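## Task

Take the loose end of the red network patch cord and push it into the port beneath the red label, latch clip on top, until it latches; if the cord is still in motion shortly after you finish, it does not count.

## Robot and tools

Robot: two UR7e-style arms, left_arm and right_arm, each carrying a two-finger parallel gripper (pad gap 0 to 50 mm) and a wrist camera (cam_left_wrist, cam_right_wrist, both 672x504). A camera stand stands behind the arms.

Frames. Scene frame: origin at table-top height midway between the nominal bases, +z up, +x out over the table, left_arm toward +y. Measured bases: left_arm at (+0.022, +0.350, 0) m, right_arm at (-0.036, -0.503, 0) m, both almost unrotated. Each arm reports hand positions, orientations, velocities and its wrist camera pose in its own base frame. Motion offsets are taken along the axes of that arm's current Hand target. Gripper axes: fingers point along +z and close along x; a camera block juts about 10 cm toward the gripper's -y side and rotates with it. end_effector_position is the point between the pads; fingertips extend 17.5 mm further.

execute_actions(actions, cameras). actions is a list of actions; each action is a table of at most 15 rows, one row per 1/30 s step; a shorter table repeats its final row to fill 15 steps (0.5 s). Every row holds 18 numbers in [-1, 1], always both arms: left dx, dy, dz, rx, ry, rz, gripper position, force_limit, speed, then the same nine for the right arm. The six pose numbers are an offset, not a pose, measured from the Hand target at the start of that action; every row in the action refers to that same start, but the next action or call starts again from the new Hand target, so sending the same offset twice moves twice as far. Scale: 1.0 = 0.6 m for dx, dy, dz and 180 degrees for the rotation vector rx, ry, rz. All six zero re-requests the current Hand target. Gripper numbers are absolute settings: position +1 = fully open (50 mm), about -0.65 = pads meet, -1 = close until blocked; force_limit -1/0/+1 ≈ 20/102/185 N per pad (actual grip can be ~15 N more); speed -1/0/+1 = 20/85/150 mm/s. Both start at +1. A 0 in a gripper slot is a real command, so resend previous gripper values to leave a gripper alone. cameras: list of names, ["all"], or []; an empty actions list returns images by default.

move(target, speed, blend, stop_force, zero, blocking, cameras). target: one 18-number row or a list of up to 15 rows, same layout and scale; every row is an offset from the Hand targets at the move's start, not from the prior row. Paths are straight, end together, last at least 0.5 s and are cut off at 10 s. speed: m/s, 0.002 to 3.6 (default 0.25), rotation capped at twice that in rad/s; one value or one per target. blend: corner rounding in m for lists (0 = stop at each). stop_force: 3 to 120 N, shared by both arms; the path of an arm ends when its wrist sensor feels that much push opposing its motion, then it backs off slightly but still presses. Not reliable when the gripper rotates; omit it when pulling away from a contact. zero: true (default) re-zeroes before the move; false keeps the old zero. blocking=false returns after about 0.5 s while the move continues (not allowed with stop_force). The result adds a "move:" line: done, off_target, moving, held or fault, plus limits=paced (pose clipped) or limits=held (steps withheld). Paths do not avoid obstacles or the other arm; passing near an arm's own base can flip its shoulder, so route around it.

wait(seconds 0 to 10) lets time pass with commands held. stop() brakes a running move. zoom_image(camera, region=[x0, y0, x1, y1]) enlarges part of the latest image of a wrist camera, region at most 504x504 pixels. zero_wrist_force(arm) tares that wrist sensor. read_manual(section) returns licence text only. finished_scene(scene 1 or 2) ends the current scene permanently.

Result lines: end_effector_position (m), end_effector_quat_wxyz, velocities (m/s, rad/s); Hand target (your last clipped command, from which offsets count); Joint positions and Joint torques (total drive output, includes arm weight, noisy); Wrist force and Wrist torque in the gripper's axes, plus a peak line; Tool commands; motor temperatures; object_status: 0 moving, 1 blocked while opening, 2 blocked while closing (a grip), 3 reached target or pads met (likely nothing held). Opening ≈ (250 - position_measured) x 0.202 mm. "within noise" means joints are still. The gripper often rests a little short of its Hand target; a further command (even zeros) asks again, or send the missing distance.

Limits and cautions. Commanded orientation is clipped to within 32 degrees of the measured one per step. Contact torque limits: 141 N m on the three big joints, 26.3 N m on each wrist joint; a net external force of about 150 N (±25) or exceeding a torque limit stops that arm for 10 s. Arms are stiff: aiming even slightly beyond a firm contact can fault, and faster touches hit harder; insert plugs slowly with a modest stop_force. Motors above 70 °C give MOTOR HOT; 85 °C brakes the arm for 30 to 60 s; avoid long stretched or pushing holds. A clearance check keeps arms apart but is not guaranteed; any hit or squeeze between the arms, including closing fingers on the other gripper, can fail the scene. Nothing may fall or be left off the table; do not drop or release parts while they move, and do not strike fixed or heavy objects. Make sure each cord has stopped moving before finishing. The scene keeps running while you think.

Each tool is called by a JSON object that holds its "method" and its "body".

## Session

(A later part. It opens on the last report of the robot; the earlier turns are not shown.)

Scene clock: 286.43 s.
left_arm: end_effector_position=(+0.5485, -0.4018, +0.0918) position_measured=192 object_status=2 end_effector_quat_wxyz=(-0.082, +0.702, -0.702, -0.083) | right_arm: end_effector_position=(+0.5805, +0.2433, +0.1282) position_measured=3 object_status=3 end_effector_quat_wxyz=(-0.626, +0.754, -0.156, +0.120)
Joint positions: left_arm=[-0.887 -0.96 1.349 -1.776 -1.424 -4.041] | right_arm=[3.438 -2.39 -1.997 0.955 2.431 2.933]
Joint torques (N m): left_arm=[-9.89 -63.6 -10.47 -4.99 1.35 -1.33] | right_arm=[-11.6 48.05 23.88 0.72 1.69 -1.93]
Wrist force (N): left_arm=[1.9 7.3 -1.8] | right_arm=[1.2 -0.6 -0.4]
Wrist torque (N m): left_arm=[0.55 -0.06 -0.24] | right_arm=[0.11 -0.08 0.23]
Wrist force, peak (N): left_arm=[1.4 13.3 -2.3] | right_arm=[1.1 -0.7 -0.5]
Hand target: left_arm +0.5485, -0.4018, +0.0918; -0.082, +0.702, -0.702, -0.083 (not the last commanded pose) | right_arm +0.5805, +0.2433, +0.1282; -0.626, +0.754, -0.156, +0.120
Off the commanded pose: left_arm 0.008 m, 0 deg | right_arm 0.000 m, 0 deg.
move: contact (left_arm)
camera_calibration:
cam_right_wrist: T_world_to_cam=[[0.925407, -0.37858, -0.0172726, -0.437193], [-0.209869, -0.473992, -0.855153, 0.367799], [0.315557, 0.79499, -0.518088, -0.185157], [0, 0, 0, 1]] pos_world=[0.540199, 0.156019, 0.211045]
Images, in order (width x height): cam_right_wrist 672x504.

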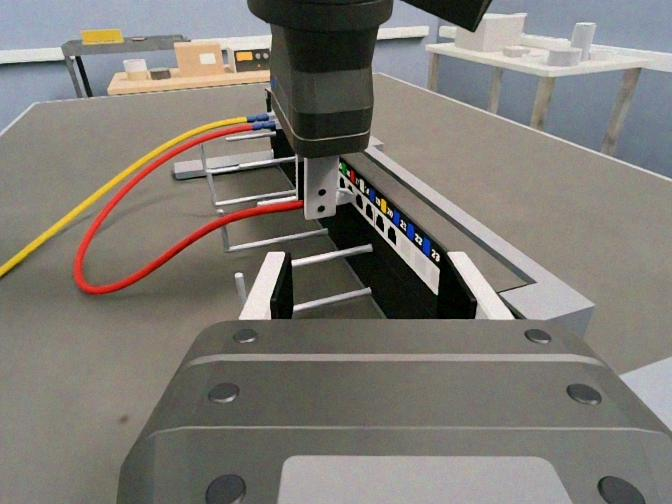

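{"method": "move", "body": {"target": [[0,0.004,0,0,0,0,-1,-0.5,-0.9,0,0,0,0,0,0,1,1,1],[0.0002,0.004,-0.0019,-0.011,-0.0083,0,-1,-0.5,-0.9,0,0,0,0,0,0,1,1,1]], "speed": 0.015}}

{"method": "move", "body": {"target": [0,-0.015,0,0,0,0,-1,-0.5,-0.9,0,0,0,0,0,0,1,1,1], "speed": 0.006, "stop_force": 5, "cameras": ["cam_right_wrist"]}}

{"method": "zoom_image", "body": {"camera": "cam_right_wrist", "region": [330, 170, 370, 210]}}

Scene clock: 311.47 s.
left_arm: end_effector_position=(+0.5461, -0.4022, +0.0929) position_measured=192 object_status=2 end_effector_quat_wxyz=(-0.079, +0.702, -0.700, -0.104) | right_arm: end_effector_position=(+0.5805, +0.2433, +0.1282) position_measured=3 object_status=3 end_effector_quat_wxyz=(-0.626, +0.754, -0.156, +0.120)
Joint positions: left_arm=[-0.886 -0.939 1.305 -1.711 -1.435 -4.046] | right_arm=[3.438 -2.39 -1.997 0.955 2.431 2.933]
Joint torques (N m): left_arm=[11.37 -45.08 -38.29 -0.05 -1.35 -1.53] | right_arm=[-11.88 49.04 23.88 0.89 1.56 -1.88]
Wrist force (N): left_arm=[0.2 1.6 -0.8] | right_arm=[1.0 -0.7 -0.3]
Wrist torque (N m): left_arm=[0.39 -0.04 -0.18] | right_arm=[0.10 -0.05 0.22]
Wrist force, peak (N): left_arm=[1.8 7.6 -1.8] | right_arm=[1.2 -0.7 -0.4]
Hand target: left_arm +0.5461, -0.4022, +0.0929; -0.079, +0.702, -0.700, -0.104 | right_arm +0.5805, +0.2433, +0.1282; -0.626, +0.754, -0.156, +0.120
Off the commanded pose: left_arm 0.000 m, 0 deg | right_arm 0.000 m, 0 deg.
move: done

Scene clock: 313.23 s.
left_arm: end_effector_position=(+0.5491, -0.4021, +0.0928) position_measured=192 object_status=2 end_effector_quat_wxyz=(-0.079, +0.702, -0.700, -0.104) | right_arm: end_effector_position=(+0.5805, +0.2433, +0.1282) position_measured=3 object_status=3 end_effector_quat_wxyz=(-0.626, +0.754, -0.156, +0.120)
Joint positions: left_arm=[-0.882 -0.934 1.296 -1.708 -1.434 -4.043] | right_arm=[3.438 -2.39 -1.997 0.955 2.431 2.933]
Joint torques (N m): left_arm=[-9.14 -65.36 -11.52 -4.72 0.67 -1.34] | right_arm=[-10.93 48.78 23.92 0.8 1.54 -1.75]
Wrist force (N): left_arm=[1.4 7.3 -2.0] | right_arm=[1.0 -0.7 -0.4]
Wrist torque (N m): left_arm=[0.56 0.01 -0.25] | right_arm=[0.10 -0.06 0.22]
Wrist force, peak (N): left_arm=[0.7 12.7 -1.8] | right_arm=[1.1 -0.7 -0.6]
Hand target: left_arm +0.5491, -0.4021, +0.0928; -0.079, +0.702, -0.700, -0.104 (not the last commanded pose) | right_arm +0.5805, +0.2433, +0.1282; -0.626, +0.754, -0.156, +0.120
Off the commanded pose: left_arm 0.006 m, 0 deg | right_arm 0.000 m, 0 deg.
move: contact (left_arm)
camera_calibration:
cam_right_wrist: T_world_to_cam=[[0.925407, -0.37858, -0.0172726, -0.437193], [-0.209869, -0.473992, -0.855153, 0.367799], [0.315557, 0.79499, -0.518088, -0.185157], [0, 0, 0, 1]] pos_world=[0.540199, 0.156019, 0.211045]
Images, in order (width x height): cam_right_wrist 672x504.

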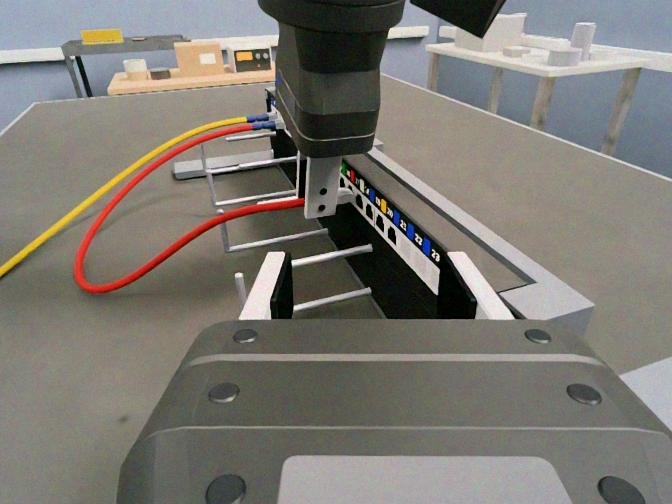

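Scaled by 12.600 from the camera's 672x504 image, which has a finer 960x720 frame.

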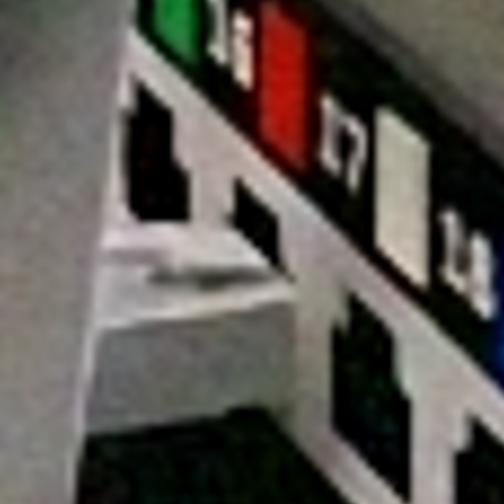

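{"method": "move", "body": {"target": [0.0007,-0.0005,0,0,0,0,-1,-0.5,-0.9,0,0,0,0,0,0,1,1,1], "speed": 0.004}}

{"method": "move", "body": {"target": [0.0007,0,0,0,0,0,-1,-0.5,-0.9,0,0,0,0,0,0,1,1,1], "speed": 0.004}}

{"method": "move", "body": {"target": [-0.0021,0,0,0,0,0,-1,-0.5,-0.9,0,0,0,0,0,0,1,1,1], "speed": 0.004}}

{"method": "move", "body": {"target": [-0.0007,0,0,0,0,0,-1,-0.5,-0.9,0,0,0,0,0,0,1,1,1], "speed": 0.004}}

Scene clock: 325.60 s.
left_arm: end_effector_position=(+0.5494, -0.4025, +0.0927) position_measured=192 object_status=2 end_effector_quat_wxyz=(-0.079, +0.702, -0.700, -0.104) | right_arm: end_effector_position=(+0.5805, +0.2433, +0.1282) position_measured=3 object_status=3 end_effector_quat_wxyz=(-0.626, +0.754, -0.156, +0.120)
Joint positions: left_arm=[-0.882 -0.933 1.294 -1.707 -1.434 -4.043] | right_arm=[3.438 -2.39 -1.997 0.955 2.431 2.933]
Joint torques (N m): left_arm=[-8.92 -45.34 -41.06 -2.78 1.04 -1.41] | right_arm=[-11.04 49.11 24.43 0.8 1.6 -1.84]
Wrist force (N): left_arm=[-4.3 18.8 -2.8] | right_arm=[0.9 -0.6 -0.4]
Wrist torque (N m): left_arm=[0.86 -0.15 -0.39] | right_arm=[0.11 -0.04 0.22]
Wrist force, peak (N): left_arm=[-4.3 18.8 -2.8] | right_arm=[1.2 -0.7 -0.4]
Hand target: left_arm +0.5494, -0.4026, +0.0927; -0.079, +0.702, -0.700, -0.104 | right_arm +0.5805, +0.2433, +0.1282; -0.626, +0.754, -0.156, +0.120
Off the commanded pose: left_arm 0.000 m, 0 deg | right_arm 0.000 m, 0 deg.
move: done

Scene clock: 326.30 s.
left_arm: end_effector_position=(+0.5494, -0.4029, +0.0926) position_measured=192 object_status=2 end_effector_quat_wxyz=(-0.079, +0.702, -0.700, -0.104) | right_arm: end_effector_position=(+0.5805, +0.2433, +0.1282) position_measured=3 object_status=3 end_effector_quat_wxyz=(-0.626, +0.754, -0.156, +0.120)
Joint positions: left_arm=[-0.883 -0.932 1.293 -1.707 -1.434 -4.043] | right_arm=[3.438 -2.39 -1.997 0.955 2.431 2.933]
Joint torques (N m): left_arm=[-9.37 -44.63 -40.56 -3.76 0.82 -1.36] | right_arm=[-10.57 50.06 23.64 1.04 1.43 -1.96]
Wrist force (N): left_arm=[-7.2 19.4 -3.4] | right_arm=[0.9 -0.6 -0.4]
Wrist torque (N m): left_arm=[0.92 -0.21 -0.43] | right_arm=[0.11 -0.05 0.22]
Wrist force, peak (N): left_arm=[-8.3 20.7 -3.1] | right_arm=[1.1 -0.9 -0.6]
Hand target: left_arm +0.5494, -0.4030, +0.0926; -0.079, +0.702, -0.700, -0.104 | right_arm +0.5805, +0.2433, +0.1282; -0.626, +0.754, -0.156, +0.120
Off the commanded pose: left_arm 0.000 m, 0 deg | right_arm 0.000 m, 0 deg.
move: done

Scene clock: 327.00 s.
left_arm: end_effector_position=(+0.5494, -0.4018, +0.0929) position_measured=192 object_status=2 end_effector_quat_wxyz=(-0.079, +0.702, -0.700, -0.104) | right_arm: end_effector_position=(+0.5805, +0.2433, +0.1282) position_measured=3 object_status=3 end_effector_quat_wxyz=(-0.626, +0.754, -0.156, +0.120)
Joint positions: left_arm=[-0.882 -0.934 1.296 -1.708 -1.434 -4.042] | right_arm=[3.438 -2.39 -1.997 0.955 2.431 2.933]
Joint torques (N m): left_arm=[15.87 -63.51 -11.22 -5.31 3.84 1.46] | right_arm=[-11.12 49.32 23.88 0.9 1.53 -1.71]
Wrist force (N): left_arm=[1.7 8.9 -3.8] | right_arm=[0.9 -0.7 -0.3]
Wrist torque (N m): left_arm=[0.61 -0.03 -0.25] | right_arm=[0.09 -0.04 0.23]
Wrist force, peak (N): left_arm=[-7.3 19.6 -3.5] | right_arm=[1.1 -0.8 -0.4]
Hand target: left_arm +0.5494, -0.4017, +0.0929; -0.079, +0.702, -0.700, -0.104 | right_arm +0.5805, +0.2433, +0.1282; -0.626, +0.754, -0.156, +0.120
Off the commanded pose: left_arm 0.000 m, 0 deg | right_arm 0.000 m, 0 deg.
move: done

Scene clock: 327.70 s.
left_arm: end_effector_position=(+0.5494, -0.4013, +0.0930) position_measured=192 object_status=2 end_effector_quat_wxyz=(-0.079, +0.702, -0.700, -0.104) | right_arm: end_effector_position=(+0.5805, +0.2433, +0.1282) position_measured=3 object_status=3 end_effector_quat_wxyz=(-0.626, +0.754, -0.156, +0.120)
Joint positions: left_arm=[-0.881 -0.935 1.297 -1.708 -1.434 -4.042] | right_arm=[3.438 -2.39 -1.997 0.955 2.431 2.933]
Joint torques (N m): left_arm=[13.5 -64.97 -9.68 -4.67 3.39 1.52] | right_arm=[-11.1 49.51 23.59 1.04 1.61 -1.7]
Wrist force (N): left_arm=[2.3 4.3 -3.0] | right_arm=[1.0 -0.5 -0.5]
Wrist torque (N m): left_arm=[0.47 -0.04 -0.24] | right_arm=[0.12 -0.06 0.22]
Wrist force, peak (N): left_arm=[1.8 9.2 -3.6] | right_arm=[1.2 -0.7 -0.2]
Hand target: left_arm +0.5494, -0.4013, +0.0930; -0.079, +0.702, -0.700, -0.104 | right_arm +0.5805, +0.2433, +0.1282; -0.626, +0.754, -0.156, +0.120
Off the commanded pose: left_arm 0.000 m, 0 deg | right_arm 0.000 m, 0 deg.
move: done

{"method": "move", "body": {"target": [0,-0.015,0,0,0,0,-1,-0.5,-0.9,0,0,0,0,0,0,1,1,1], "speed": 0.006, "stop_force": 6, "cameras": ["cam_right_wrist"]}}

{"method": "zoom_image", "body": {"camera": "cam_right_wrist", "region": [330, 170, 370, 210]}}

Scene clock: 332.57 s.
left_arm: end_effector_position=(+0.5495, -0.4013, +0.0930) position_measured=192 object_status=2 end_effector_quat_wxyz=(-0.079, +0.702, -0.700, -0.104) | right_arm: end_effector_position=(+0.5805, +0.2433, +0.1282) position_measured=3 object_status=3 end_effector_quat_wxyz=(-0.626, +0.754, -0.156, +0.120)
Joint positions: left_arm=[-0.881 -0.935 1.297 -1.708 -1.434 -4.042] | right_arm=[3.438 -2.39 -1.997 0.955 2.431 2.933]
Joint torques (N m): left_arm=[-6.05 -63.79 -10.83 -4.89 2.88 -1.31] | right_arm=[-10.92 49.52 23.33 0.96 1.48 -1.79]
Wrist force (N): left_arm=[3.8 11.3 -4.2] | right_arm=[1.0 -0.7 -0.3]
Wrist torque (N m): left_arm=[0.65 0.06 -0.21] | right_arm=[0.09 -0.05 0.22]
Wrist force, peak (N): left_arm=[2.6 14.9 -3.7] | right_arm=[1.1 -0.9 -0.5]
Hand target: left_arm +0.5495, -0.4013, +0.0930; -0.079, +0.702, -0.700, -0.104 (not the last commanded pose) | right_arm +0.5805, +0.2433, +0.1282; -0.626, +0.754, -0.156, +0.120
Off the commanded pose: left_arm 0.009 m, 0 deg | right_arm 0.000 m, 0 deg.
move: contact (left_arm)
camera_calibration:
cam_right_wrist: T_world_to_cam=[[0.925407, -0.37858, -0.0172726, -0.437193], [-0.209869, -0.473992, -0.855153, 0.367799], [0.315557, 0.79499, -0.518088, -0.185157], [0, 0, 0, 1]] pos_world=[0.540199, 0.156019, 0.211045]
Images, in order (width x height): cam_right_wrist 672x504.

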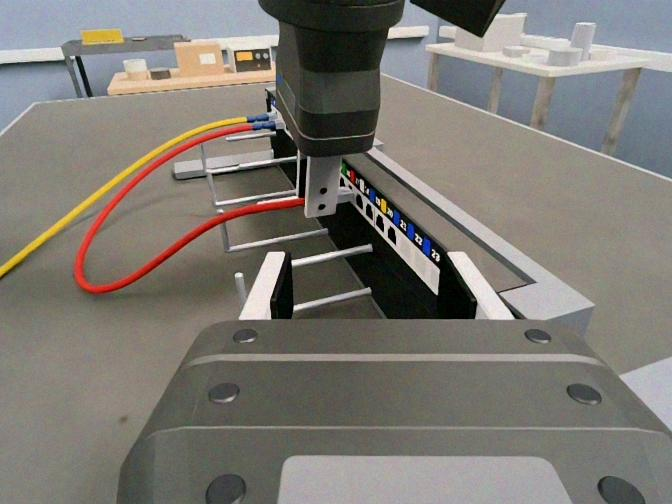

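Scaled by 12.600 from the camera's 672x504 image, which has a finer 960x720 frame.

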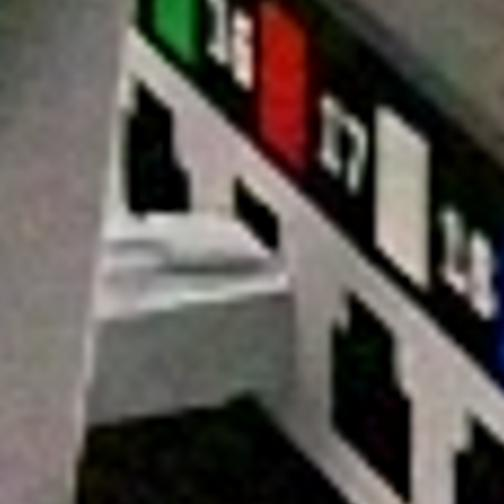

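{"method": "move", "body": {"target": [[0,0.05,0,0,0,0,-1,-0.5,-0.9,0,0,0,0,0,0,1,1,1],[-0.073,0.253,-0.0787,0,0,0,-1,-0.5,-0.9,0,0,0,0,0,0,1,1,1],[-0.073,0.253,-0.0787,0.1095,-0.0147,0.406,-1,-0.5,-0.9,0,0,0,0,0,0,1,1,1]], "speed": [0.05,0.2,0.4], "cameras": ["cam_right_wrist"]}}

Scene clock: 353.53 s.
left_arm: end_effector_position=(+0.3995, -0.3723, +0.1551) position_measured=192 object_status=2 end_effector_quat_wxyz=(+0.128, -0.125, +0.983, +0.032) | right_arm: end_effector_position=(+0.5805, +0.2433, +0.1282) position_measured=3 object_status=3 end_effector_quat_wxyz=(-0.626, +0.754, -0.156, +0.120)
Joint positions: left_arm=[-1.127 -1.44 1.919 -2.068 -1.307 -2.948] | right_arm=[3.438 -2.39 -1.997 0.955 2.431 2.933]
Joint torques (N m): left_arm=[9.67 -42.19 -10.09 -5.19 -0.99 1.23] | right_arm=[-10.49 48.11 23.12 1.07 1.46 -1.5]
Wrist force (N): left_arm=[0.0 1.4 -1.0] | right_arm=[0.8 -0.6 -0.4]
Wrist torque (N m): left_arm=[0.41 -0.05 -0.30] | right_arm=[0.11 -0.02 0.23]
Wrist force, peak (N): left_arm=[4.0 11.5 -3.9] | right_arm=[1.2 -0.8 -0.4]
Hand target: left_arm +0.3995, -0.3723, +0.1551; +0.128, -0.125, +0.983, +0.032 | right_arm +0.5805, +0.2433, +0.1282; -0.626, +0.754, -0.156, +0.120
Off the commanded pose: left_arm 0.000 m, 0 deg | right_arm 0.000 m, 0 deg.
move: done
camera_calibration:
cam_right_wrist: T_world_to_cam=[[0.925407, -0.37858, -0.0172726, -0.437193], [-0.209869, -0.473992, -0.855153, 0.367799], [0.315557, 0.79499, -0.518088, -0.185157], [0, 0, 0, 1]] pos_world=[0.540199, 0.156019, 0.211045]
Images, in order (width x height): cam_right_wrist 672x504.

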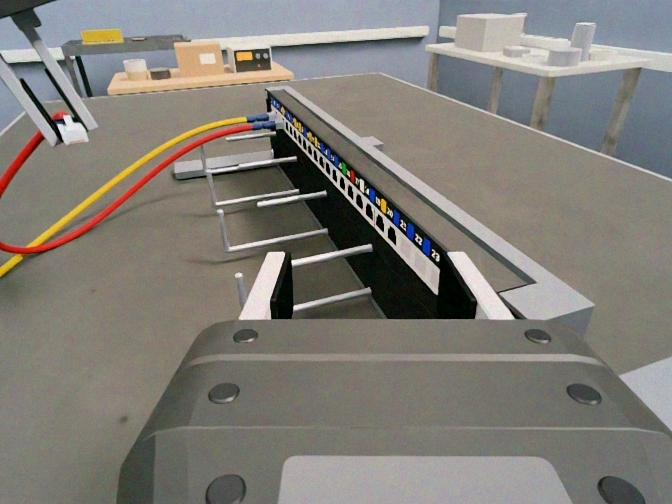

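{"method": "zoom_image", "body": {"camera": "cam_right_wrist", "region": [45, 100, 95, 150]}}

Scaled by 10.080 from the camera's 672x504 image, which has a finer 960x720 frame.

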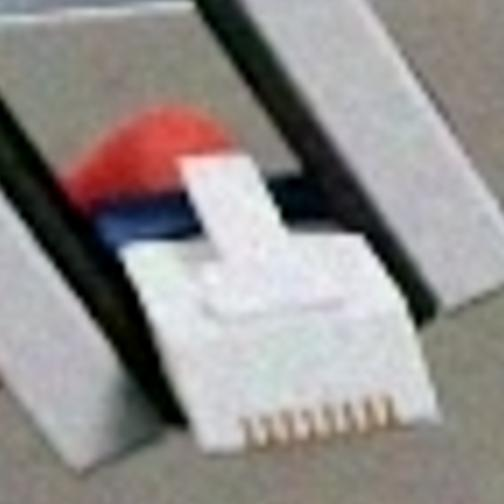

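{"method": "move", "body": {"target": [0,0,0,-0.1095,0.0147,-0.406,-1,-0.5,-0.9,0,0,0,0,0,0,1,1,1], "speed": 0.4}}

{"method": "move", "body": {"target": [[0.0752,-0.2,0.087,0,0,0,-1,-0.5,-0.9,0,0,0,0,0,0,1,1,1],[0.0752,-0.2467,0.087,0,0,0,-1,-0.5,-0.9,0,0,0,0,0,0,1,1,1]], "speed": [0.2,0.05], "cameras": ["cam_left_wrist","cam_right_wrist"]}}

{"method": "zoom_image", "body": {"camera": "cam_right_wrist", "region": [330, 170, 370, 210]}}

{"method": "zoom_image", "body": {"camera": "cam_left_wrist", "region": [260, 150, 470, 310]}}

Scene clock: 376.10 s.
left_arm: end_effector_position=(+0.3995, -0.3723, +0.1551) position_measured=192 object_status=2 end_effector_quat_wxyz=(-0.079, +0.702, -0.700, -0.104) | right_arm: end_effector_position=(+0.5805, +0.2433, +0.1282) position_measured=3 object_status=3 end_effector_quat_wxyz=(-0.626, +0.754, -0.156, +0.120)
Joint positions: left_arm=[-1.045 -1.28 1.646 -1.693 -1.472 -4.202] | right_arm=[3.438 -2.39 -1.997 0.955 2.431 2.933]
Joint torques (N m): left_arm=[10.04 -31.21 -38.07 0.44 -1.31 -2.01] | right_arm=[-9.81 49.42 23.71 1.13 1.37 -1.64]
Wrist force (N): left_arm=[0.0 1.2 -0.9] | right_arm=[1.1 -0.7 -0.3]
Wrist torque (N m): left_arm=[0.34 -0.01 -0.18] | right_arm=[0.09 -0.07 0.22]
Wrist force, peak (N): left_arm=[0.2 1.7 -1.2] | right_arm=[1.2 -0.7 -0.5]
Hand target: left_arm +0.3995, -0.3723, +0.1551; -0.079, +0.702, -0.700, -0.104 | right_arm +0.5805, +0.2433, +0.1282; -0.626, +0.754, -0.156, +0.120
Off the commanded pose: left_arm 0.000 m, 0 deg | right_arm 0.000 m, 0 deg.
move: done

Scene clock: 378.23 s.
left_arm: end_effector_position=(+0.5455, -0.4013, +0.0880) position_measured=192 object_status=2 end_effector_quat_wxyz=(-0.079, +0.702, -0.700, -0.104) | right_arm: end_effector_position=(+0.5805, +0.2433, +0.1282) position_measured=3 object_status=3 end_effector_quat_wxyz=(-0.626, +0.754, -0.156, +0.120)
Joint positions: left_arm=[-0.885 -0.937 1.315 -1.723 -1.435 -4.046] | right_arm=[3.438 -2.39 -1.997 0.955 2.431 2.933]
Joint torques (N m): left_arm=[10.6 -47.38 -37.5 0.14 2.58 1.55] | right_arm=[-10.16 49.5 23.97 1.16 1.32 -1.41]
Wrist force (N): left_arm=[0.0 1.7 -1.0] | right_arm=[1.1 -0.8 -0.2]
Wrist torque (N m): left_arm=[0.41 -0.01 -0.29] | right_arm=[0.08 -0.07 0.22]
Wrist force, peak (N): left_arm=[-0.5 3.6 -1.4] | right_arm=[1.2 -0.7 -0.5]
Hand target: left_arm +0.5456, -0.4013, +0.0879; -0.079, +0.702, -0.700, -0.104 | right_arm +0.5805, +0.2433, +0.1282; -0.626, +0.754, -0.156, +0.120
Off the commanded pose: left_arm 0.000 m, 0 deg | right_arm 0.000 m, 0 deg.
move: done
camera_calibration:
cam_left_wrist: T_world_to_cam=[[-0.00110701, -0.968475, -0.249107, -0.355283], [-0.921876, -0.0955366, 0.375523, 0.442114], [-0.387484, 0.230061, -0.892708, 0.516357], [0, 0, 0, 1]] pos_world=[0.607261, -0.420638, 0.206429]
cam_right_wrist: T_world_to_cam=[[0.925407, -0.37858, -0.0172726, -0.437193], [-0.209869, -0.473992, -0.855153, 0.367799], [0.315557, 0.79499, -0.518088, -0.185157], [0, 0, 0, 1]] pos_world=[0.540199, 0.156019, 0.211045]

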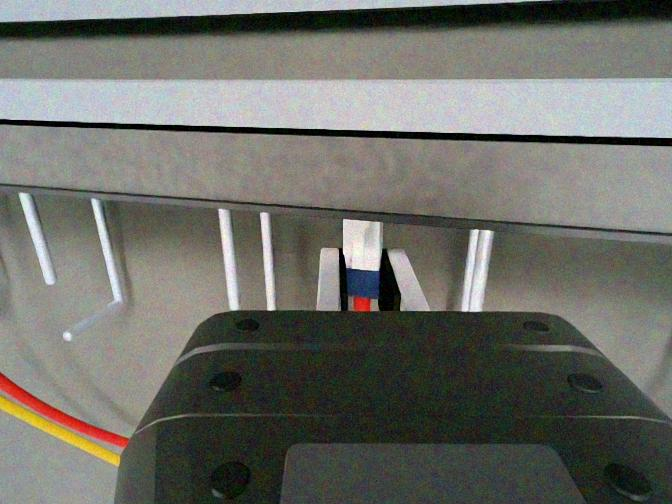

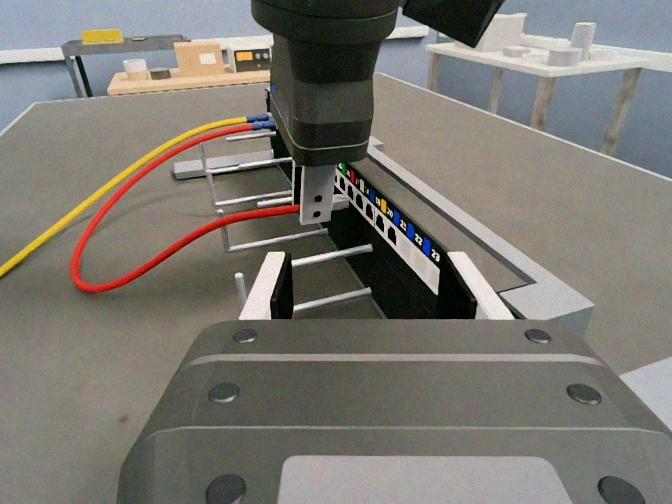

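Scaled by 12.600 from the camera's 672x504 image, which has a finer 960x720 frame.

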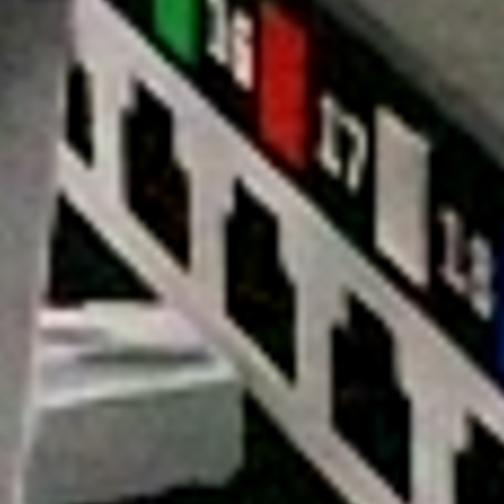

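Scaled by 2.400 from the camera's 672x504 image, which has a finer 960x720 frame.

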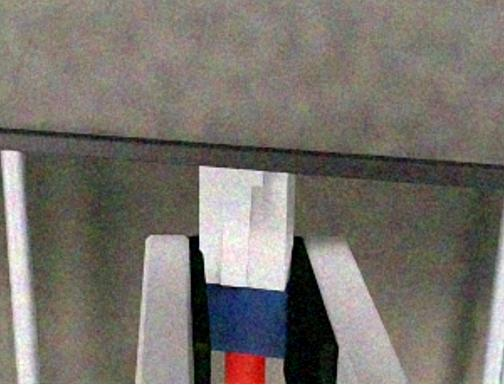

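{"method": "move", "body": {"target": [-0.0007,-0.0022,-0.0083,0,0,0,-1,-0.5,-0.9,0,0,0,0,0,0,1,1,1], "speed": 0.02, "cameras": ["cam_right_wrist"]}}

{"method": "zoom_image", "body": {"camera": "cam_right_wrist", "region": [330, 170, 370, 210]}}

{"method": "move", "body": {"target": [0,-0.015,-0.0005,0,0,0,-1,-0.5,-0.9,0,0,0,0,0,0,1,1,1], "speed": 0.005, "stop_force": 4}}

{"method": "move", "body": {"target": [[0,0.0013,0,0,0,0,-1,-0.5,-0.9,0,0,0,0,0,0,1,1,1],[0.0002,0.0013,0.0005,0,0,0,-1,-0.5,-0.9,0,0,0,0,0,0,1,1,1]], "speed": 0.015}}

{"method": "move", "body": {"target": [0,-0.015,-0.0005,0,0,0,-1,-0.5,-0.9,0,0,0,0,0,0,1,1,1], "speed": 0.005, "stop_force": 4}}

Scene clock: 390.07 s.
left_arm: end_effector_position=(+0.5470, -0.4021, +0.0928) position_measured=192 object_status=2 end_effector_quat_wxyz=(-0.079, +0.702, -0.700, -0.104) | right_arm: end_effector_position=(+0.5805, +0.2433, +0.1282) position_measured=3 object_status=3 end_effector_quat_wxyz=(-0.626, +0.754, -0.156, +0.120)
Joint positions: left_arm=[-0.885 -0.938 1.302 -1.71 -1.435 -4.045] | right_arm=[3.438 -2.39 -1.997 0.955 2.431 2.933]
Joint torques (N m): left_arm=[10.28 -65.04 -38.09 -0.13 2.56 1.29] | right_arm=[-10.01 48.74 23.71 1.32 1.26 -1.36]
Wrist force (N): left_arm=[-0.1 1.5 -0.7] | right_arm=[0.9 -0.7 -0.3]
Wrist torque (N m): left_arm=[0.38 0.00 -0.28] | right_arm=[0.10 -0.03 0.23]
Wrist force, peak (N): left_arm=[-0.3 1.6 -1.2] | right_arm=[1.2 -0.8 -0.4]
Hand target: left_arm +0.5471, -0.4022, +0.0928; -0.079, +0.702, -0.700, -0.104 | right_arm +0.5805, +0.2433, +0.1282; -0.626, +0.754, -0.156, +0.120
Off the commanded pose: left_arm 0.000 m, 0 deg | right_arm 0.000 m, 0 deg.
move: done
camera_calibration:
cam_right_wrist: T_world_to_cam=[[0.925407, -0.37858, -0.0172726, -0.437193], [-0.209869, -0.473992, -0.855153, 0.367799], [0.315557, 0.79499, -0.518088, -0.185157], [0, 0, 0, 1]] pos_world=[0.540199, 0.156019, 0.211045]
Images, in order (width x height): cam_right_wrist 672x504.

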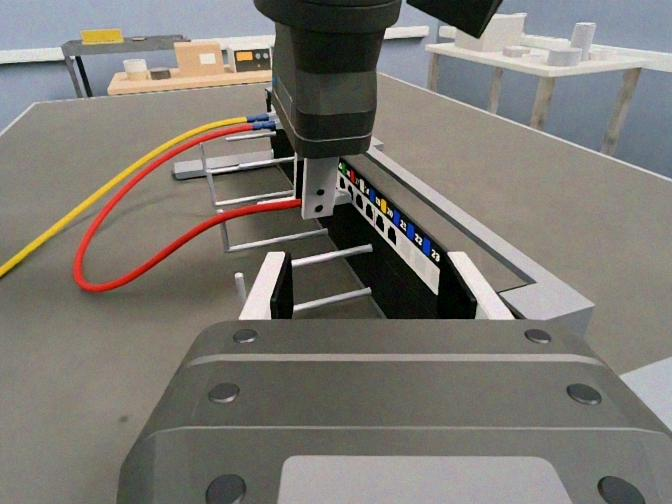

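Scaled by 12.600 from the camera's 672x504 image, which has a finer 960x720 frame.

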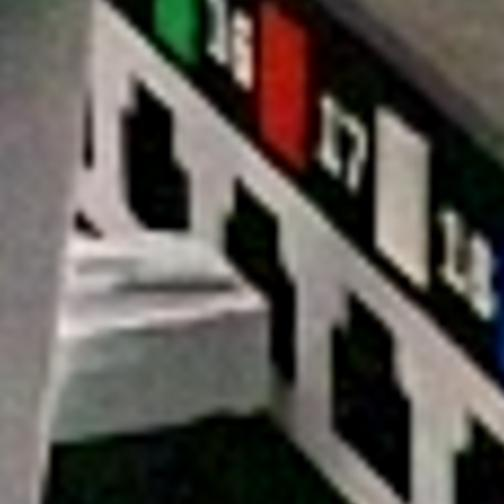

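Scene clock: 391.73 s.
left_arm: end_effector_position=(+0.5491, -0.4021, +0.0928) position_measured=192 object_status=2 end_effector_quat_wxyz=(-0.079, +0.702, -0.700, -0.104) | right_arm: end_effector_position=(+0.5805, +0.2433, +0.1282) position_measured=3 object_status=3 end_effector_quat_wxyz=(-0.626, +0.754, -0.156, +0.120)
Joint positions: left_arm=[-0.882 -0.934 1.296 -1.708 -1.434 -4.043] | right_arm=[3.438 -2.39 -1.997 0.955 2.431 2.933]
Joint torques (N m): left_arm=[-8.89 -65.65 -11.75 -5.27 0.99 -1.26] | right_arm=[-9.94 49.26 24.34 1.49 1.09 -1.35]
Wrist force (N): left_arm=[1.3 7.4 -1.9] | right_arm=[1.0 -0.7 -0.3]
Wrist torque (N m): left_arm=[0.52 -0.01 -0.25] | right_arm=[0.11 -0.05 0.22]
Wrist force, peak (N): left_arm=[0.0 11.7 -2.1] | right_arm=[1.2 -0.8 -0.4]
Hand target: left_arm +0.5491, -0.4022, +0.0928; -0.079, +0.702, -0.700, -0.104 (not the last commanded pose) | right_arm +0.5805, +0.2433, +0.1282; -0.626, +0.754, -0.156, +0.120
Off the commanded pose: left_arm 0.007 m, 0 deg | right_arm 0.000 m, 0 deg.
move: contact (left_arm)

Scene clock: 392.50 s.
left_arm: end_effector_position=(+0.5484, -0.4022, +0.0927) position_measured=192 object_status=2 end_effector_quat_wxyz=(-0.079, +0.702, -0.700, -0.104) | right_arm: end_effector_position=(+0.5805, +0.2433, +0.1282) position_measured=3 object_status=3 end_effector_quat_wxyz=(-0.626, +0.754, -0.156, +0.120)
Joint positions: left_arm=[-0.883 -0.935 1.298 -1.709 -1.435 -4.044] | right_arm=[3.438 -2.39 -1.997 0.955 2.431 2.933]
Joint torques (N m): left_arm=[-12.02 -52.52 -11.31 -5.05 -0.84 -1.34] | right_arm=[-9.56 48.93 23.74 1.16 1.24 -1.36]
Wrist force (N): left_arm=[0.1 1.5 -0.8] | right_arm=[1.0 -0.6 -0.4]
Wrist torque (N m): left_arm=[0.38 -0.04 -0.22] | right_arm=[0.11 -0.05 0.22]
Wrist force, peak (N): left_arm=[1.3 7.5 -2.0] | right_arm=[1.1 -0.8 -0.5]
Hand target: left_arm +0.5483, -0.4022, +0.0925; -0.079, +0.702, -0.700, -0.104 | right_arm +0.5805, +0.2433, +0.1282; -0.626, +0.754, -0.156, +0.120
Off the commanded pose: left_arm 0.000 m, 0 deg | right_arm 0.000 m, 0 deg.
move: done

Scene clock: 393.87 s.
left_arm: end_effector_position=(+0.5490, -0.4023, +0.0925) position_measured=192 object_status=2 end_effector_quat_wxyz=(-0.079, +0.702, -0.700, -0.104) | right_arm: end_effector_position=(+0.5805, +0.2433, +0.1282) position_measured=3 object_status=3 end_effector_quat_wxyz=(-0.626, +0.754, -0.156, +0.120)
Joint positions: left_arm=[-0.883 -0.934 1.297 -1.709 -1.435 -4.043] | right_arm=[3.438 -2.39 -1.997 0.955 2.431 2.933]
Joint torques (N m): left_arm=[-8.61 -66.06 -10.16 -4.8 1.83 -1.33] | right_arm=[-9.51 49.58 23.32 1.27 1.21 -1.3]
Wrist force (N): left_arm=[0.6 6.4 -1.6] | right_arm=[1.0 -0.6 -0.4]
Wrist torque (N m): left_arm=[0.50 0.05 -0.25] | right_arm=[0.11 -0.06 0.22]
Wrist force, peak (N): left_arm=[0.5 11.3 -1.7] | right_arm=[1.1 -0.8 -0.2]
Hand target: left_arm +0.5490, -0.4023, +0.0925; -0.079, +0.702, -0.700, -0.104 (not the last commanded pose) | right_arm +0.5805, +0.2433, +0.1282; -0.626, +0.754, -0.156, +0.120
Off the commanded pose: left_arm 0.008 m, 0 deg | right_arm 0.000 m, 0 deg.
move: contact (left_arm)

{"method": "move", "body": {"target": [[0,0.0013,0,0,0,0,-1,-0.5,-0.9,0,0,0,0,0,0,1,1,1],[-0.0011,0.0013,-0.0009,0,0,0,-1,-0.5,-0.9,0,0,0,0,0,0,1,1,1]], "speed": 0.015}}

{"method": "move", "body": {"target": [0,-0.015,-0.0005,0,0,0,-1,-0.5,-0.9,0,0,0,0,0,0,1,1,1], "speed": 0.005, "stop_force": 4}}

{"method": "move", "body": {"target": [[0,0.0013,0,0,0,0,-1,-0.5,-0.9,0,0,0,0,0,0,1,1,1],[-0.0006,0.0013,-0.0001,0,0,0,-1,-0.5,-0.9,0,0,0,0,0,0,1,1,1]], "speed": 0.015}}

{"method": "move", "body": {"target": [0,-0.015,-0.0005,0,0,0,-1,-0.5,-0.9,0,0,0,0,0,0,1,1,1], "speed": 0.005, "stop_force": 4, "cameras": ["cam_right_wrist"]}}

{"method": "zoom_image", "body": {"camera": "cam_right_wrist", "region": [330, 170, 370, 210]}}

Scene clock: 405.13 s.
left_arm: end_effector_position=(+0.5481, -0.4020, +0.0931) position_measured=192 object_status=2 end_effector_quat_wxyz=(-0.079, +0.702, -0.700, -0.104) | right_arm: end_effector_position=(+0.5805, +0.2433, +0.1282) position_measured=3 object_status=3 end_effector_quat_wxyz=(-0.626, +0.754, -0.156, +0.120)
Joint positions: left_arm=[-0.883 -0.936 1.299 -1.709 -1.435 -4.043] | right_arm=[3.438 -2.39 -1.997 0.955 2.431 2.933]
Joint torques (N m): left_arm=[9.06 -64.69 -8.75 0.05 0.18 1.47] | right_arm=[-9.89 49.58 24.43 1.41 1.24 -1.33]
Wrist force (N): left_arm=[0.2 1.5 -1.0] | right_arm=[1.0 -0.6 -0.4]
Wrist torque (N m): left_arm=[0.38 -0.05 -0.21] | right_arm=[0.11 -0.05 0.22]
Wrist force, peak (N): left_arm=[0.7 6.7 -2.1] | right_arm=[1.1 -0.8 -0.4]
Hand target: left_arm +0.5482, -0.4018, +0.0932; -0.079, +0.702, -0.700, -0.104 | right_arm +0.5805, +0.2433, +0.1282; -0.626, +0.754, -0.156, +0.120
Off the commanded pose: left_arm 0.000 m, 0 deg | right_arm 0.000 m, 0 deg.
move: done

Scene clock: 407.23 s.
left_arm: end_effector_position=(+0.5526, -0.4018, +0.0932) position_measured=192 object_status=2 end_effector_quat_wxyz=(-0.079, +0.702, -0.700, -0.104) | right_arm: end_effector_position=(+0.5805, +0.2433, +0.1282) position_measured=3 object_status=3 end_effector_quat_wxyz=(-0.626, +0.754, -0.156, +0.120)
Joint positions: left_arm=[-0.878 -0.929 1.286 -1.704 -1.434 -4.039] | right_arm=[3.438 -2.39 -1.997 0.955 2.431 2.933]
Joint torques (N m): left_arm=[-10.47 -64.34 -10.01 -4.26 0.41 -1.03] | right_arm=[-9.47 48.77 24.46 1.26 1.22 -1.26]
Wrist force (N): left_arm=[0.7 1.8 -4.1] | right_arm=[1.0 -0.7 -0.3]
Wrist torque (N m): left_arm=[0.45 -0.02 -0.27] | right_arm=[0.10 -0.05 0.22]
Wrist force, peak (N): left_arm=[-0.8 5.9 -4.6] | right_arm=[1.2 -0.8 -0.6]
Hand target: left_arm +0.5526, -0.4018, +0.0932; -0.079, +0.702, -0.700, -0.104 (not the last commanded pose) | right_arm +0.5805, +0.2433, +0.1282; -0.626, +0.754, -0.156, +0.120
Off the commanded pose: left_arm 0.005 m, 0 deg | right_arm 0.000 m, 0 deg.
move: contact (left_arm)

Scene clock: 408.00 s.
left_arm: end_effector_position=(+0.5518, -0.4017, +0.0934) position_measured=192 object_status=2 end_effector_quat_wxyz=(-0.079, +0.702, -0.700, -0.104) | right_arm: end_effector_position=(+0.5805, +0.2433, +0.1282) position_measured=3 object_status=3 end_effector_quat_wxyz=(-0.626, +0.754, -0.156, +0.120)
Joint positions: left_arm=[-0.879 -0.93 1.289 -1.705 -1.434 -4.039] | right_arm=[3.438 -2.39 -1.997 0.955 2.431 2.933]
Joint torques (N m): left_arm=[3.94 -61.63 -8.64 -3.77 -0.11 1.32] | right_arm=[-9.23 49.02 22.8 1.51 1.09 -1.15]
Wrist force (N): left_arm=[1.9 -1.1 -3.0] | right_arm=[1.1 -0.6 -0.4]
Wrist torque (N m): left_arm=[0.33 0.00 -0.16] | right_arm=[0.11 -0.07 0.22]
Wrist force, peak (N): left_arm=[0.6 2.0 -4.1] | right_arm=[1.1 -0.8 -0.4]
Hand target: left_arm +0.5518, -0.4015, +0.0934; -0.079, +0.702, -0.700, -0.104 | right_arm +0.5805, +0.2433, +0.1282; -0.626, +0.754, -0.156, +0.120
Off the commanded pose: left_arm 0.000 m, 0 deg | right_arm 0.000 m, 0 deg.
move: done

Scene clock: 409.23 s.
left_arm: end_effector_position=(+0.5521, -0.4016, +0.0934) position_measured=192 object_status=2 end_effector_quat_wxyz=(-0.079, +0.702, -0.700, -0.104) | right_arm: end_effector_position=(+0.5805, +0.2433, +0.1282) position_measured=3 object_status=3 end_effector_quat_wxyz=(-0.626, +0.754, -0.156, +0.120)
Joint positions: left_arm=[-0.879 -0.93 1.288 -1.705 -1.434 -4.039] | right_arm=[3.438 -2.39 -1.997 0.955 2.431 2.933]
Joint torques (N m): left_arm=[-9.6 -65.01 -8.44 -3.71 0.22 -1.43] | right_arm=[-9.09 49.61 23.32 1.47 1.17 -1.23]
Wrist force (N): left_arm=[2.3 -1.2 -3.3] | right_arm=[1.0 -0.7 -0.2]
Wrist torque (N m): left_arm=[0.33 -0.03 -0.21] | right_arm=[0.10 -0.06 0.22]
Wrist force, peak (N): left_arm=[2.0 3.6 -2.8] | right_arm=[1.1 -1.0 -0.5]
Hand target: left_arm +0.5521, -0.4016, +0.0934; -0.079, +0.702, -0.700, -0.104 (not the last commanded pose) | right_arm +0.5805, +0.2433, +0.1282; -0.626, +0.754, -0.156, +0.120
Off the commanded pose: left_arm 0.009 m, 0 deg | right_arm 0.000 m, 0 deg.
move: contact (left_arm)
camera_calibration:
cam_right_wrist: T_world_to_cam=[[0.925407, -0.37858, -0.0172726, -0.437193], [-0.209869, -0.473992, -0.855153, 0.367799], [0.315557, 0.79499, -0.518088, -0.185157], [0, 0, 0, 1]] pos_world=[0.540199, 0.156019, 0.211045]
Images, in order (width x height): cam_right_wrist 672x504.

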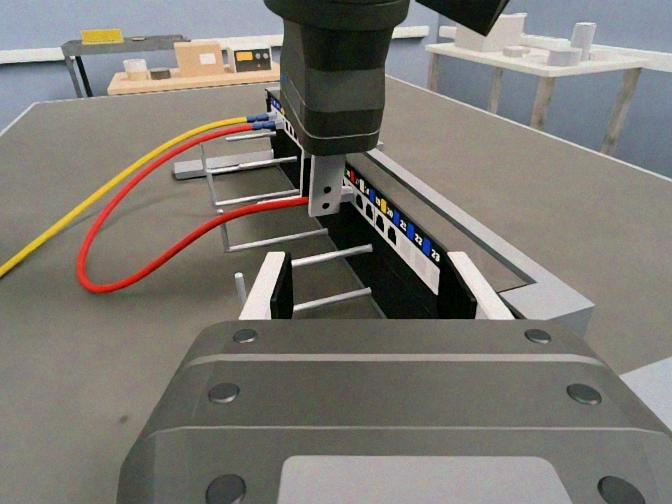

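Scaled by 12.600 from the camera's 672x504 image, which has a finer 960x720 frame.

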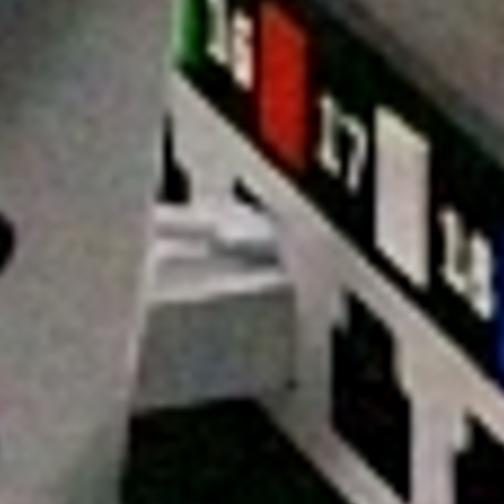

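{"method": "move", "body": {"target": [0.0004,0,-0.0004,0,0,0,-1,-0.5,-0.9,0,0,0,0,0,0,1,1,1], "speed": 0.01}}

{"method": "move", "body": {"target": [0,-0.02,-0.0007,0,0,0,-1,-0.5,-0.9,0,0,0,0,0,0,1,1,1], "speed": 0.006, "stop_force": 9}}

Scene clock: 413.17 s.
left_arm: end_effector_position=(+0.5521, -0.4018, +0.0935) position_measured=192 object_status=2 end_effector_quat_wxyz=(-0.079, +0.702, -0.700, -0.104) | right_arm: end_effector_position=(+0.5805, +0.2433, +0.1282) position_measured=3 object_status=3 end_effector_quat_wxyz=(-0.626, +0.754, -0.156, +0.120)
Joint positions: left_arm=[-0.879 -0.93 1.287 -1.704 -1.434 -4.039] | right_arm=[3.438 -2.39 -1.997 0.955 2.431 2.933]
Joint torques (N m): left_arm=[-12.3 -45.59 -37.13 -0.08 -0.72 -1.51] | right_arm=[-10.55 49.48 23.52 1.63 1.17 -1.15]
Wrist force (N): left_arm=[-0.2 1.6 -1.6] | right_arm=[0.9 -0.5 -0.5]
Wrist torque (N m): left_arm=[0.40 -0.06 -0.27] | right_arm=[0.14 -0.04 0.22]
Wrist force, peak (N): left_arm=[1.9 -1.3 -3.5] | right_arm=[1.2 -0.7 -0.4]
Hand target: left_arm +0.5521, -0.4019, +0.0935; -0.079, +0.702, -0.700, -0.104 | right_arm +0.5805, +0.2433, +0.1282; -0.626, +0.754, -0.156, +0.120
Off the commanded pose: left_arm 0.000 m, 0 deg | right_arm 0.000 m, 0 deg.
move: done

Scene clock: 415.43 s.
left_arm: end_effector_position=(+0.5580, -0.4019, +0.0935) position_measured=192 object_status=2 end_effector_quat_wxyz=(-0.079, +0.702, -0.700, -0.104) | right_arm: end_effector_position=(+0.5805, +0.2433, +0.1282) position_measured=3 object_status=3 end_effector_quat_wxyz=(-0.626, +0.754, -0.156, +0.120)
Joint positions: left_arm=[-0.873 -0.919 1.269 -1.698 -1.432 -4.033] | right_arm=[3.438 -2.39 -1.997 0.955 2.431 2.933]
Joint torques (N m): left_arm=[-8.92 -65.58 -11.74 -5.59 1.05 -1.21] | right_arm=[-9.22 49.69 23.6 1.59 1.07 -1.16]
Wrist force (N): left_arm=[-0.2 10.5 -2.0] | right_arm=[1.1 -0.4 -0.5]
Wrist torque (N m): left_arm=[0.64 -0.12 -0.31] | right_arm=[0.14 -0.07 0.22]
Wrist force, peak (N): left_arm=[-2.0 16.7 -1.5] | right_arm=[1.1 -0.9 -0.4]
Hand target: left_arm +0.5580, -0.4019, +0.0935; -0.079, +0.702, -0.700, -0.104 (not the last commanded pose) | right_arm +0.5805, +0.2433, +0.1282; -0.626, +0.754, -0.156, +0.120
Off the commanded pose: left_arm 0.006 m, 0 deg | right_arm 0.000 m, 0 deg.
move: contact (left_arm)

{"method": "move", "body": {"target": [0,-0.012,-0.0004,0,0,0,-1,-0.5,-0.9,0,0,0,0,0,0,1,1,1], "speed": 0.006, "stop_force": 22, "zero": false}}

{"method": "move", "body": {"target": [0,0.01,0.0003,0,0,0,-1,-0.5,-0.9,0,0,0,0,0,0,1,1,1], "speed": 0.004, "stop_force": 12, "zero": false, "cameras": ["cam_left_wrist","cam_right_wrist"]}}

{"method": "zoom_image", "body": {"camera": "cam_right_wrist", "region": [320, 160, 370, 210]}}

Scene clock: 421.27 s.
left_arm: end_effector_position=(+0.5584, -0.4019, +0.0935) position_measured=192 object_status=2 end_effector_quat_wxyz=(-0.079, +0.702, -0.700, -0.104) | right_arm: end_effector_position=(+0.5805, +0.2433, +0.1282) position_measured=3 object_status=3 end_effector_quat_wxyz=(-0.626, +0.754, -0.156, +0.120)
Joint positions: left_arm=[-0.872 -0.918 1.268 -1.697 -1.432 -4.032] | right_arm=[3.438 -2.39 -1.997 0.955 2.431 2.933]
Joint torques (N m): left_arm=[-6.3 -65.81 -15.44 -8.01 4.08 -1.43] | right_arm=[-8.74 48.8 24.26 1.46 1.15 -0.95]
Wrist force (N): left_arm=[-4.2 22.5 -1.7] | right_arm=[0.9 -0.6 -0.3]
Wrist torque (N m): left_arm=[0.80 -0.08 -0.35] | right_arm=[0.11 -0.04 0.23]
Wrist force, peak (N): left_arm=[-4.9 28.4 -1.3] | right_arm=[1.2 -0.7 -0.4]
Hand target: left_arm +0.5584, -0.4019, +0.0935; -0.079, +0.702, -0.700, -0.104 (not the last commanded pose) | right_arm +0.5805, +0.2433, +0.1282; -0.626, +0.754, -0.156, +0.120
Off the commanded pose: left_arm 0.007 m, 0 deg | right_arm 0.000 m, 0 deg.
move: contact (left_arm)

Scene clock: 423.00 s.
left_arm: end_effector_position=(+0.5565, -0.4019, +0.0935) position_measured=192 object_status=2 end_effector_quat_wxyz=(-0.079, +0.702, -0.700, -0.104) | right_arm: end_effector_position=(+0.5805, +0.2433, +0.1282) position_measured=3 object_status=3 end_effector_quat_wxyz=(-0.626, +0.754, -0.156, +0.120)
Joint positions: left_arm=[-0.874 -0.922 1.274 -1.699 -1.433 -4.034] | right_arm=[3.438 -2.39 -1.997 0.955 2.431 2.933]
Joint torques (N m): left_arm=[6.47 -46.72 -35.75 1.09 -1.58 1.22] | right_arm=[-8.4 49.45 23.73 1.49 1.21 -1.05]
Wrist force (N): left_arm=[-2.2 -10.5 -2.5] | right_arm=[1.0 -0.8 -0.3]
Wrist torque (N m): left_arm=[0.03 -0.16 -0.24] | right_arm=[0.08 -0.06 0.22]
Wrist force, peak (N): left_arm=[-4.0 22.5 -1.9] | right_arm=[1.2 -0.9 -0.3]
Hand target: left_arm +0.5565, -0.4019, +0.0935; -0.079, +0.702, -0.700, -0.104 (not the last commanded pose) | right_arm +0.5805, +0.2433, +0.1282; -0.626, +0.754, -0.156, +0.120
Off the commanded pose: left_arm 0.004 m, 0 deg | right_arm 0.000 m, 0 deg.
move: contact (left_arm)
camera_calibration:
cam_left_wrist: T_world_to_cam=[[-0.00149596, -0.968542, -0.248847, -0.354297], [-0.921836, -0.0951123, 0.37573, 0.450206], [-0.387578, 0.229958, -0.892694, 0.525769], [0, 0, 0, 1]] pos_world=[0.618262, -0.421236, 0.212029]
cam_right_wrist: T_world_to_cam=[[0.925407, -0.37858, -0.0172726, -0.437193], [-0.209869, -0.473992, -0.855153, 0.367799], [0.315557, 0.79499, -0.518088, -0.185157], [0, 0, 0, 1]] pos_world=[0.540199, 0.156019, 0.211045]

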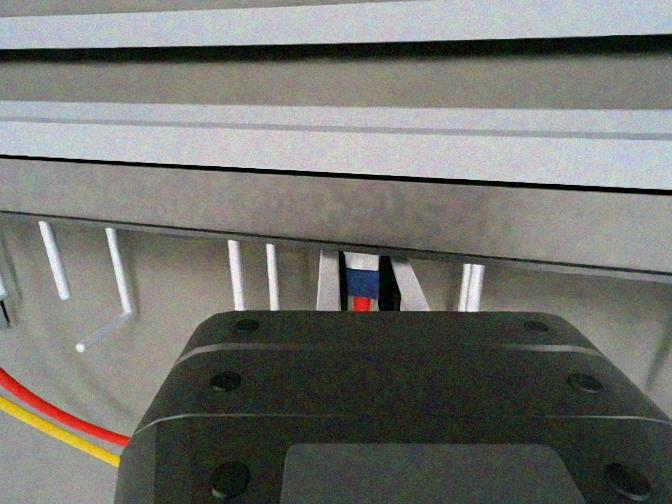

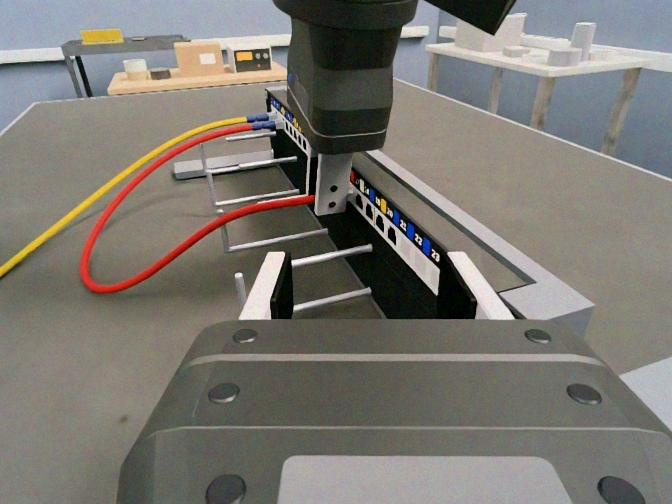

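Scaled by 10.080 from the camera's 672x504 image, which has a finer 960x720 frame.

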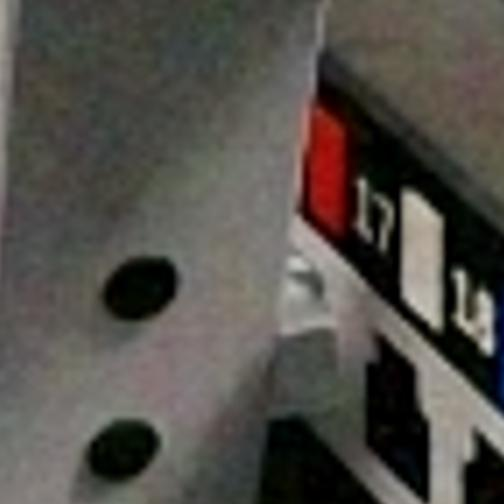

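{"method": "move", "body": {"target": [0,0.008,0.0003,0,0,0,-1,-0.5,-0.9,0,0,0,0,0,0,1,1,1], "speed": 0.004, "stop_force": 20, "zero": false}}

{"method": "move", "body": {"target": [0,-0.007,-0.0002,0,0,0,-1,-0.5,-0.9,0,0,0,0,0,0,1,1,1], "speed": 0.004, "stop_force": 12, "zero": false}}

Scene clock: 427.43 s.
left_arm: end_effector_position=(+0.5562, -0.4018, +0.0935) position_measured=192 object_status=2 end_effector_quat_wxyz=(-0.079, +0.702, -0.700, -0.104) | right_arm: end_effector_position=(+0.5805, +0.2433, +0.1282) position_measured=3 object_status=3 end_effector_quat_wxyz=(-0.626, +0.754, -0.156, +0.120)
Joint positions: left_arm=[-0.874 -0.922 1.275 -1.699 -1.433 -4.035] | right_arm=[3.438 -2.39 -1.997 0.955 2.431 2.933]
Joint torques (N m): left_arm=[5.14 -45.69 -34.47 2.12 -4.51 1.08] | right_arm=[-8.77 49.19 23.98 1.67 1.05 -0.95]
Wrist force (N): left_arm=[-1.0 -18.1 -3.0] | right_arm=[0.8 -0.5 -0.2]
Wrist torque (N m): left_arm=[-0.12 -0.10 -0.19] | right_arm=[0.14 -0.03 0.23]
Wrist force, peak (N): left_arm=[0.2 -22.1 -3.8] | right_arm=[1.1 -0.8 -0.5]
Hand target: left_arm +0.5562, -0.4018, +0.0935; -0.079, +0.702, -0.700, -0.104 (not the last commanded pose) | right_arm +0.5805, +0.2433, +0.1282; -0.626, +0.754, -0.156, +0.120
Off the commanded pose: left_arm 0.004 m, 0 deg | right_arm 0.000 m, 0 deg.
move: contact (left_arm)

Scene clock: 429.20 s.
left_arm: end_effector_position=(+0.5581, -0.4018, +0.0935) position_measured=192 object_status=2 end_effector_quat_wxyz=(-0.079, +0.702, -0.700, -0.104) | right_arm: end_effector_position=(+0.5805, +0.2433, +0.1282) position_measured=3 object_status=3 end_effector_quat_wxyz=(-0.626, +0.754, -0.156, +0.120)
Joint positions: left_arm=[-0.872 -0.919 1.269 -1.697 -1.432 -4.033] | right_arm=[3.438 -2.39 -1.997 0.955 2.431 2.933]
Joint torques (N m): left_arm=[-6.94 -66.56 -13.57 -6.43 1.32 -1.57] | right_arm=[-8.42 48.9 23.42 1.46 1.04 -0.95]
Wrist force (N): left_arm=[-0.3 14.8 -2.2] | right_arm=[0.9 -0.6 -0.3]
Wrist torque (N m): left_arm=[0.67 -0.10 -0.29] | right_arm=[0.12 -0.04 0.22]
Wrist force, peak (N): left_arm=[-1.7 18.3 -2.0] | right_arm=[1.1 -0.8 -0.5]
Hand target: left_arm +0.5581, -0.4018, +0.0935; -0.079, +0.702, -0.700, -0.104 (not the last commanded pose) | right_arm +0.5805, +0.2433, +0.1282; -0.626, +0.754, -0.156, +0.120
Off the commanded pose: left_arm 0.002 m, 0 deg | right_arm 0.000 m, 0 deg.
move: contact (left_arm)


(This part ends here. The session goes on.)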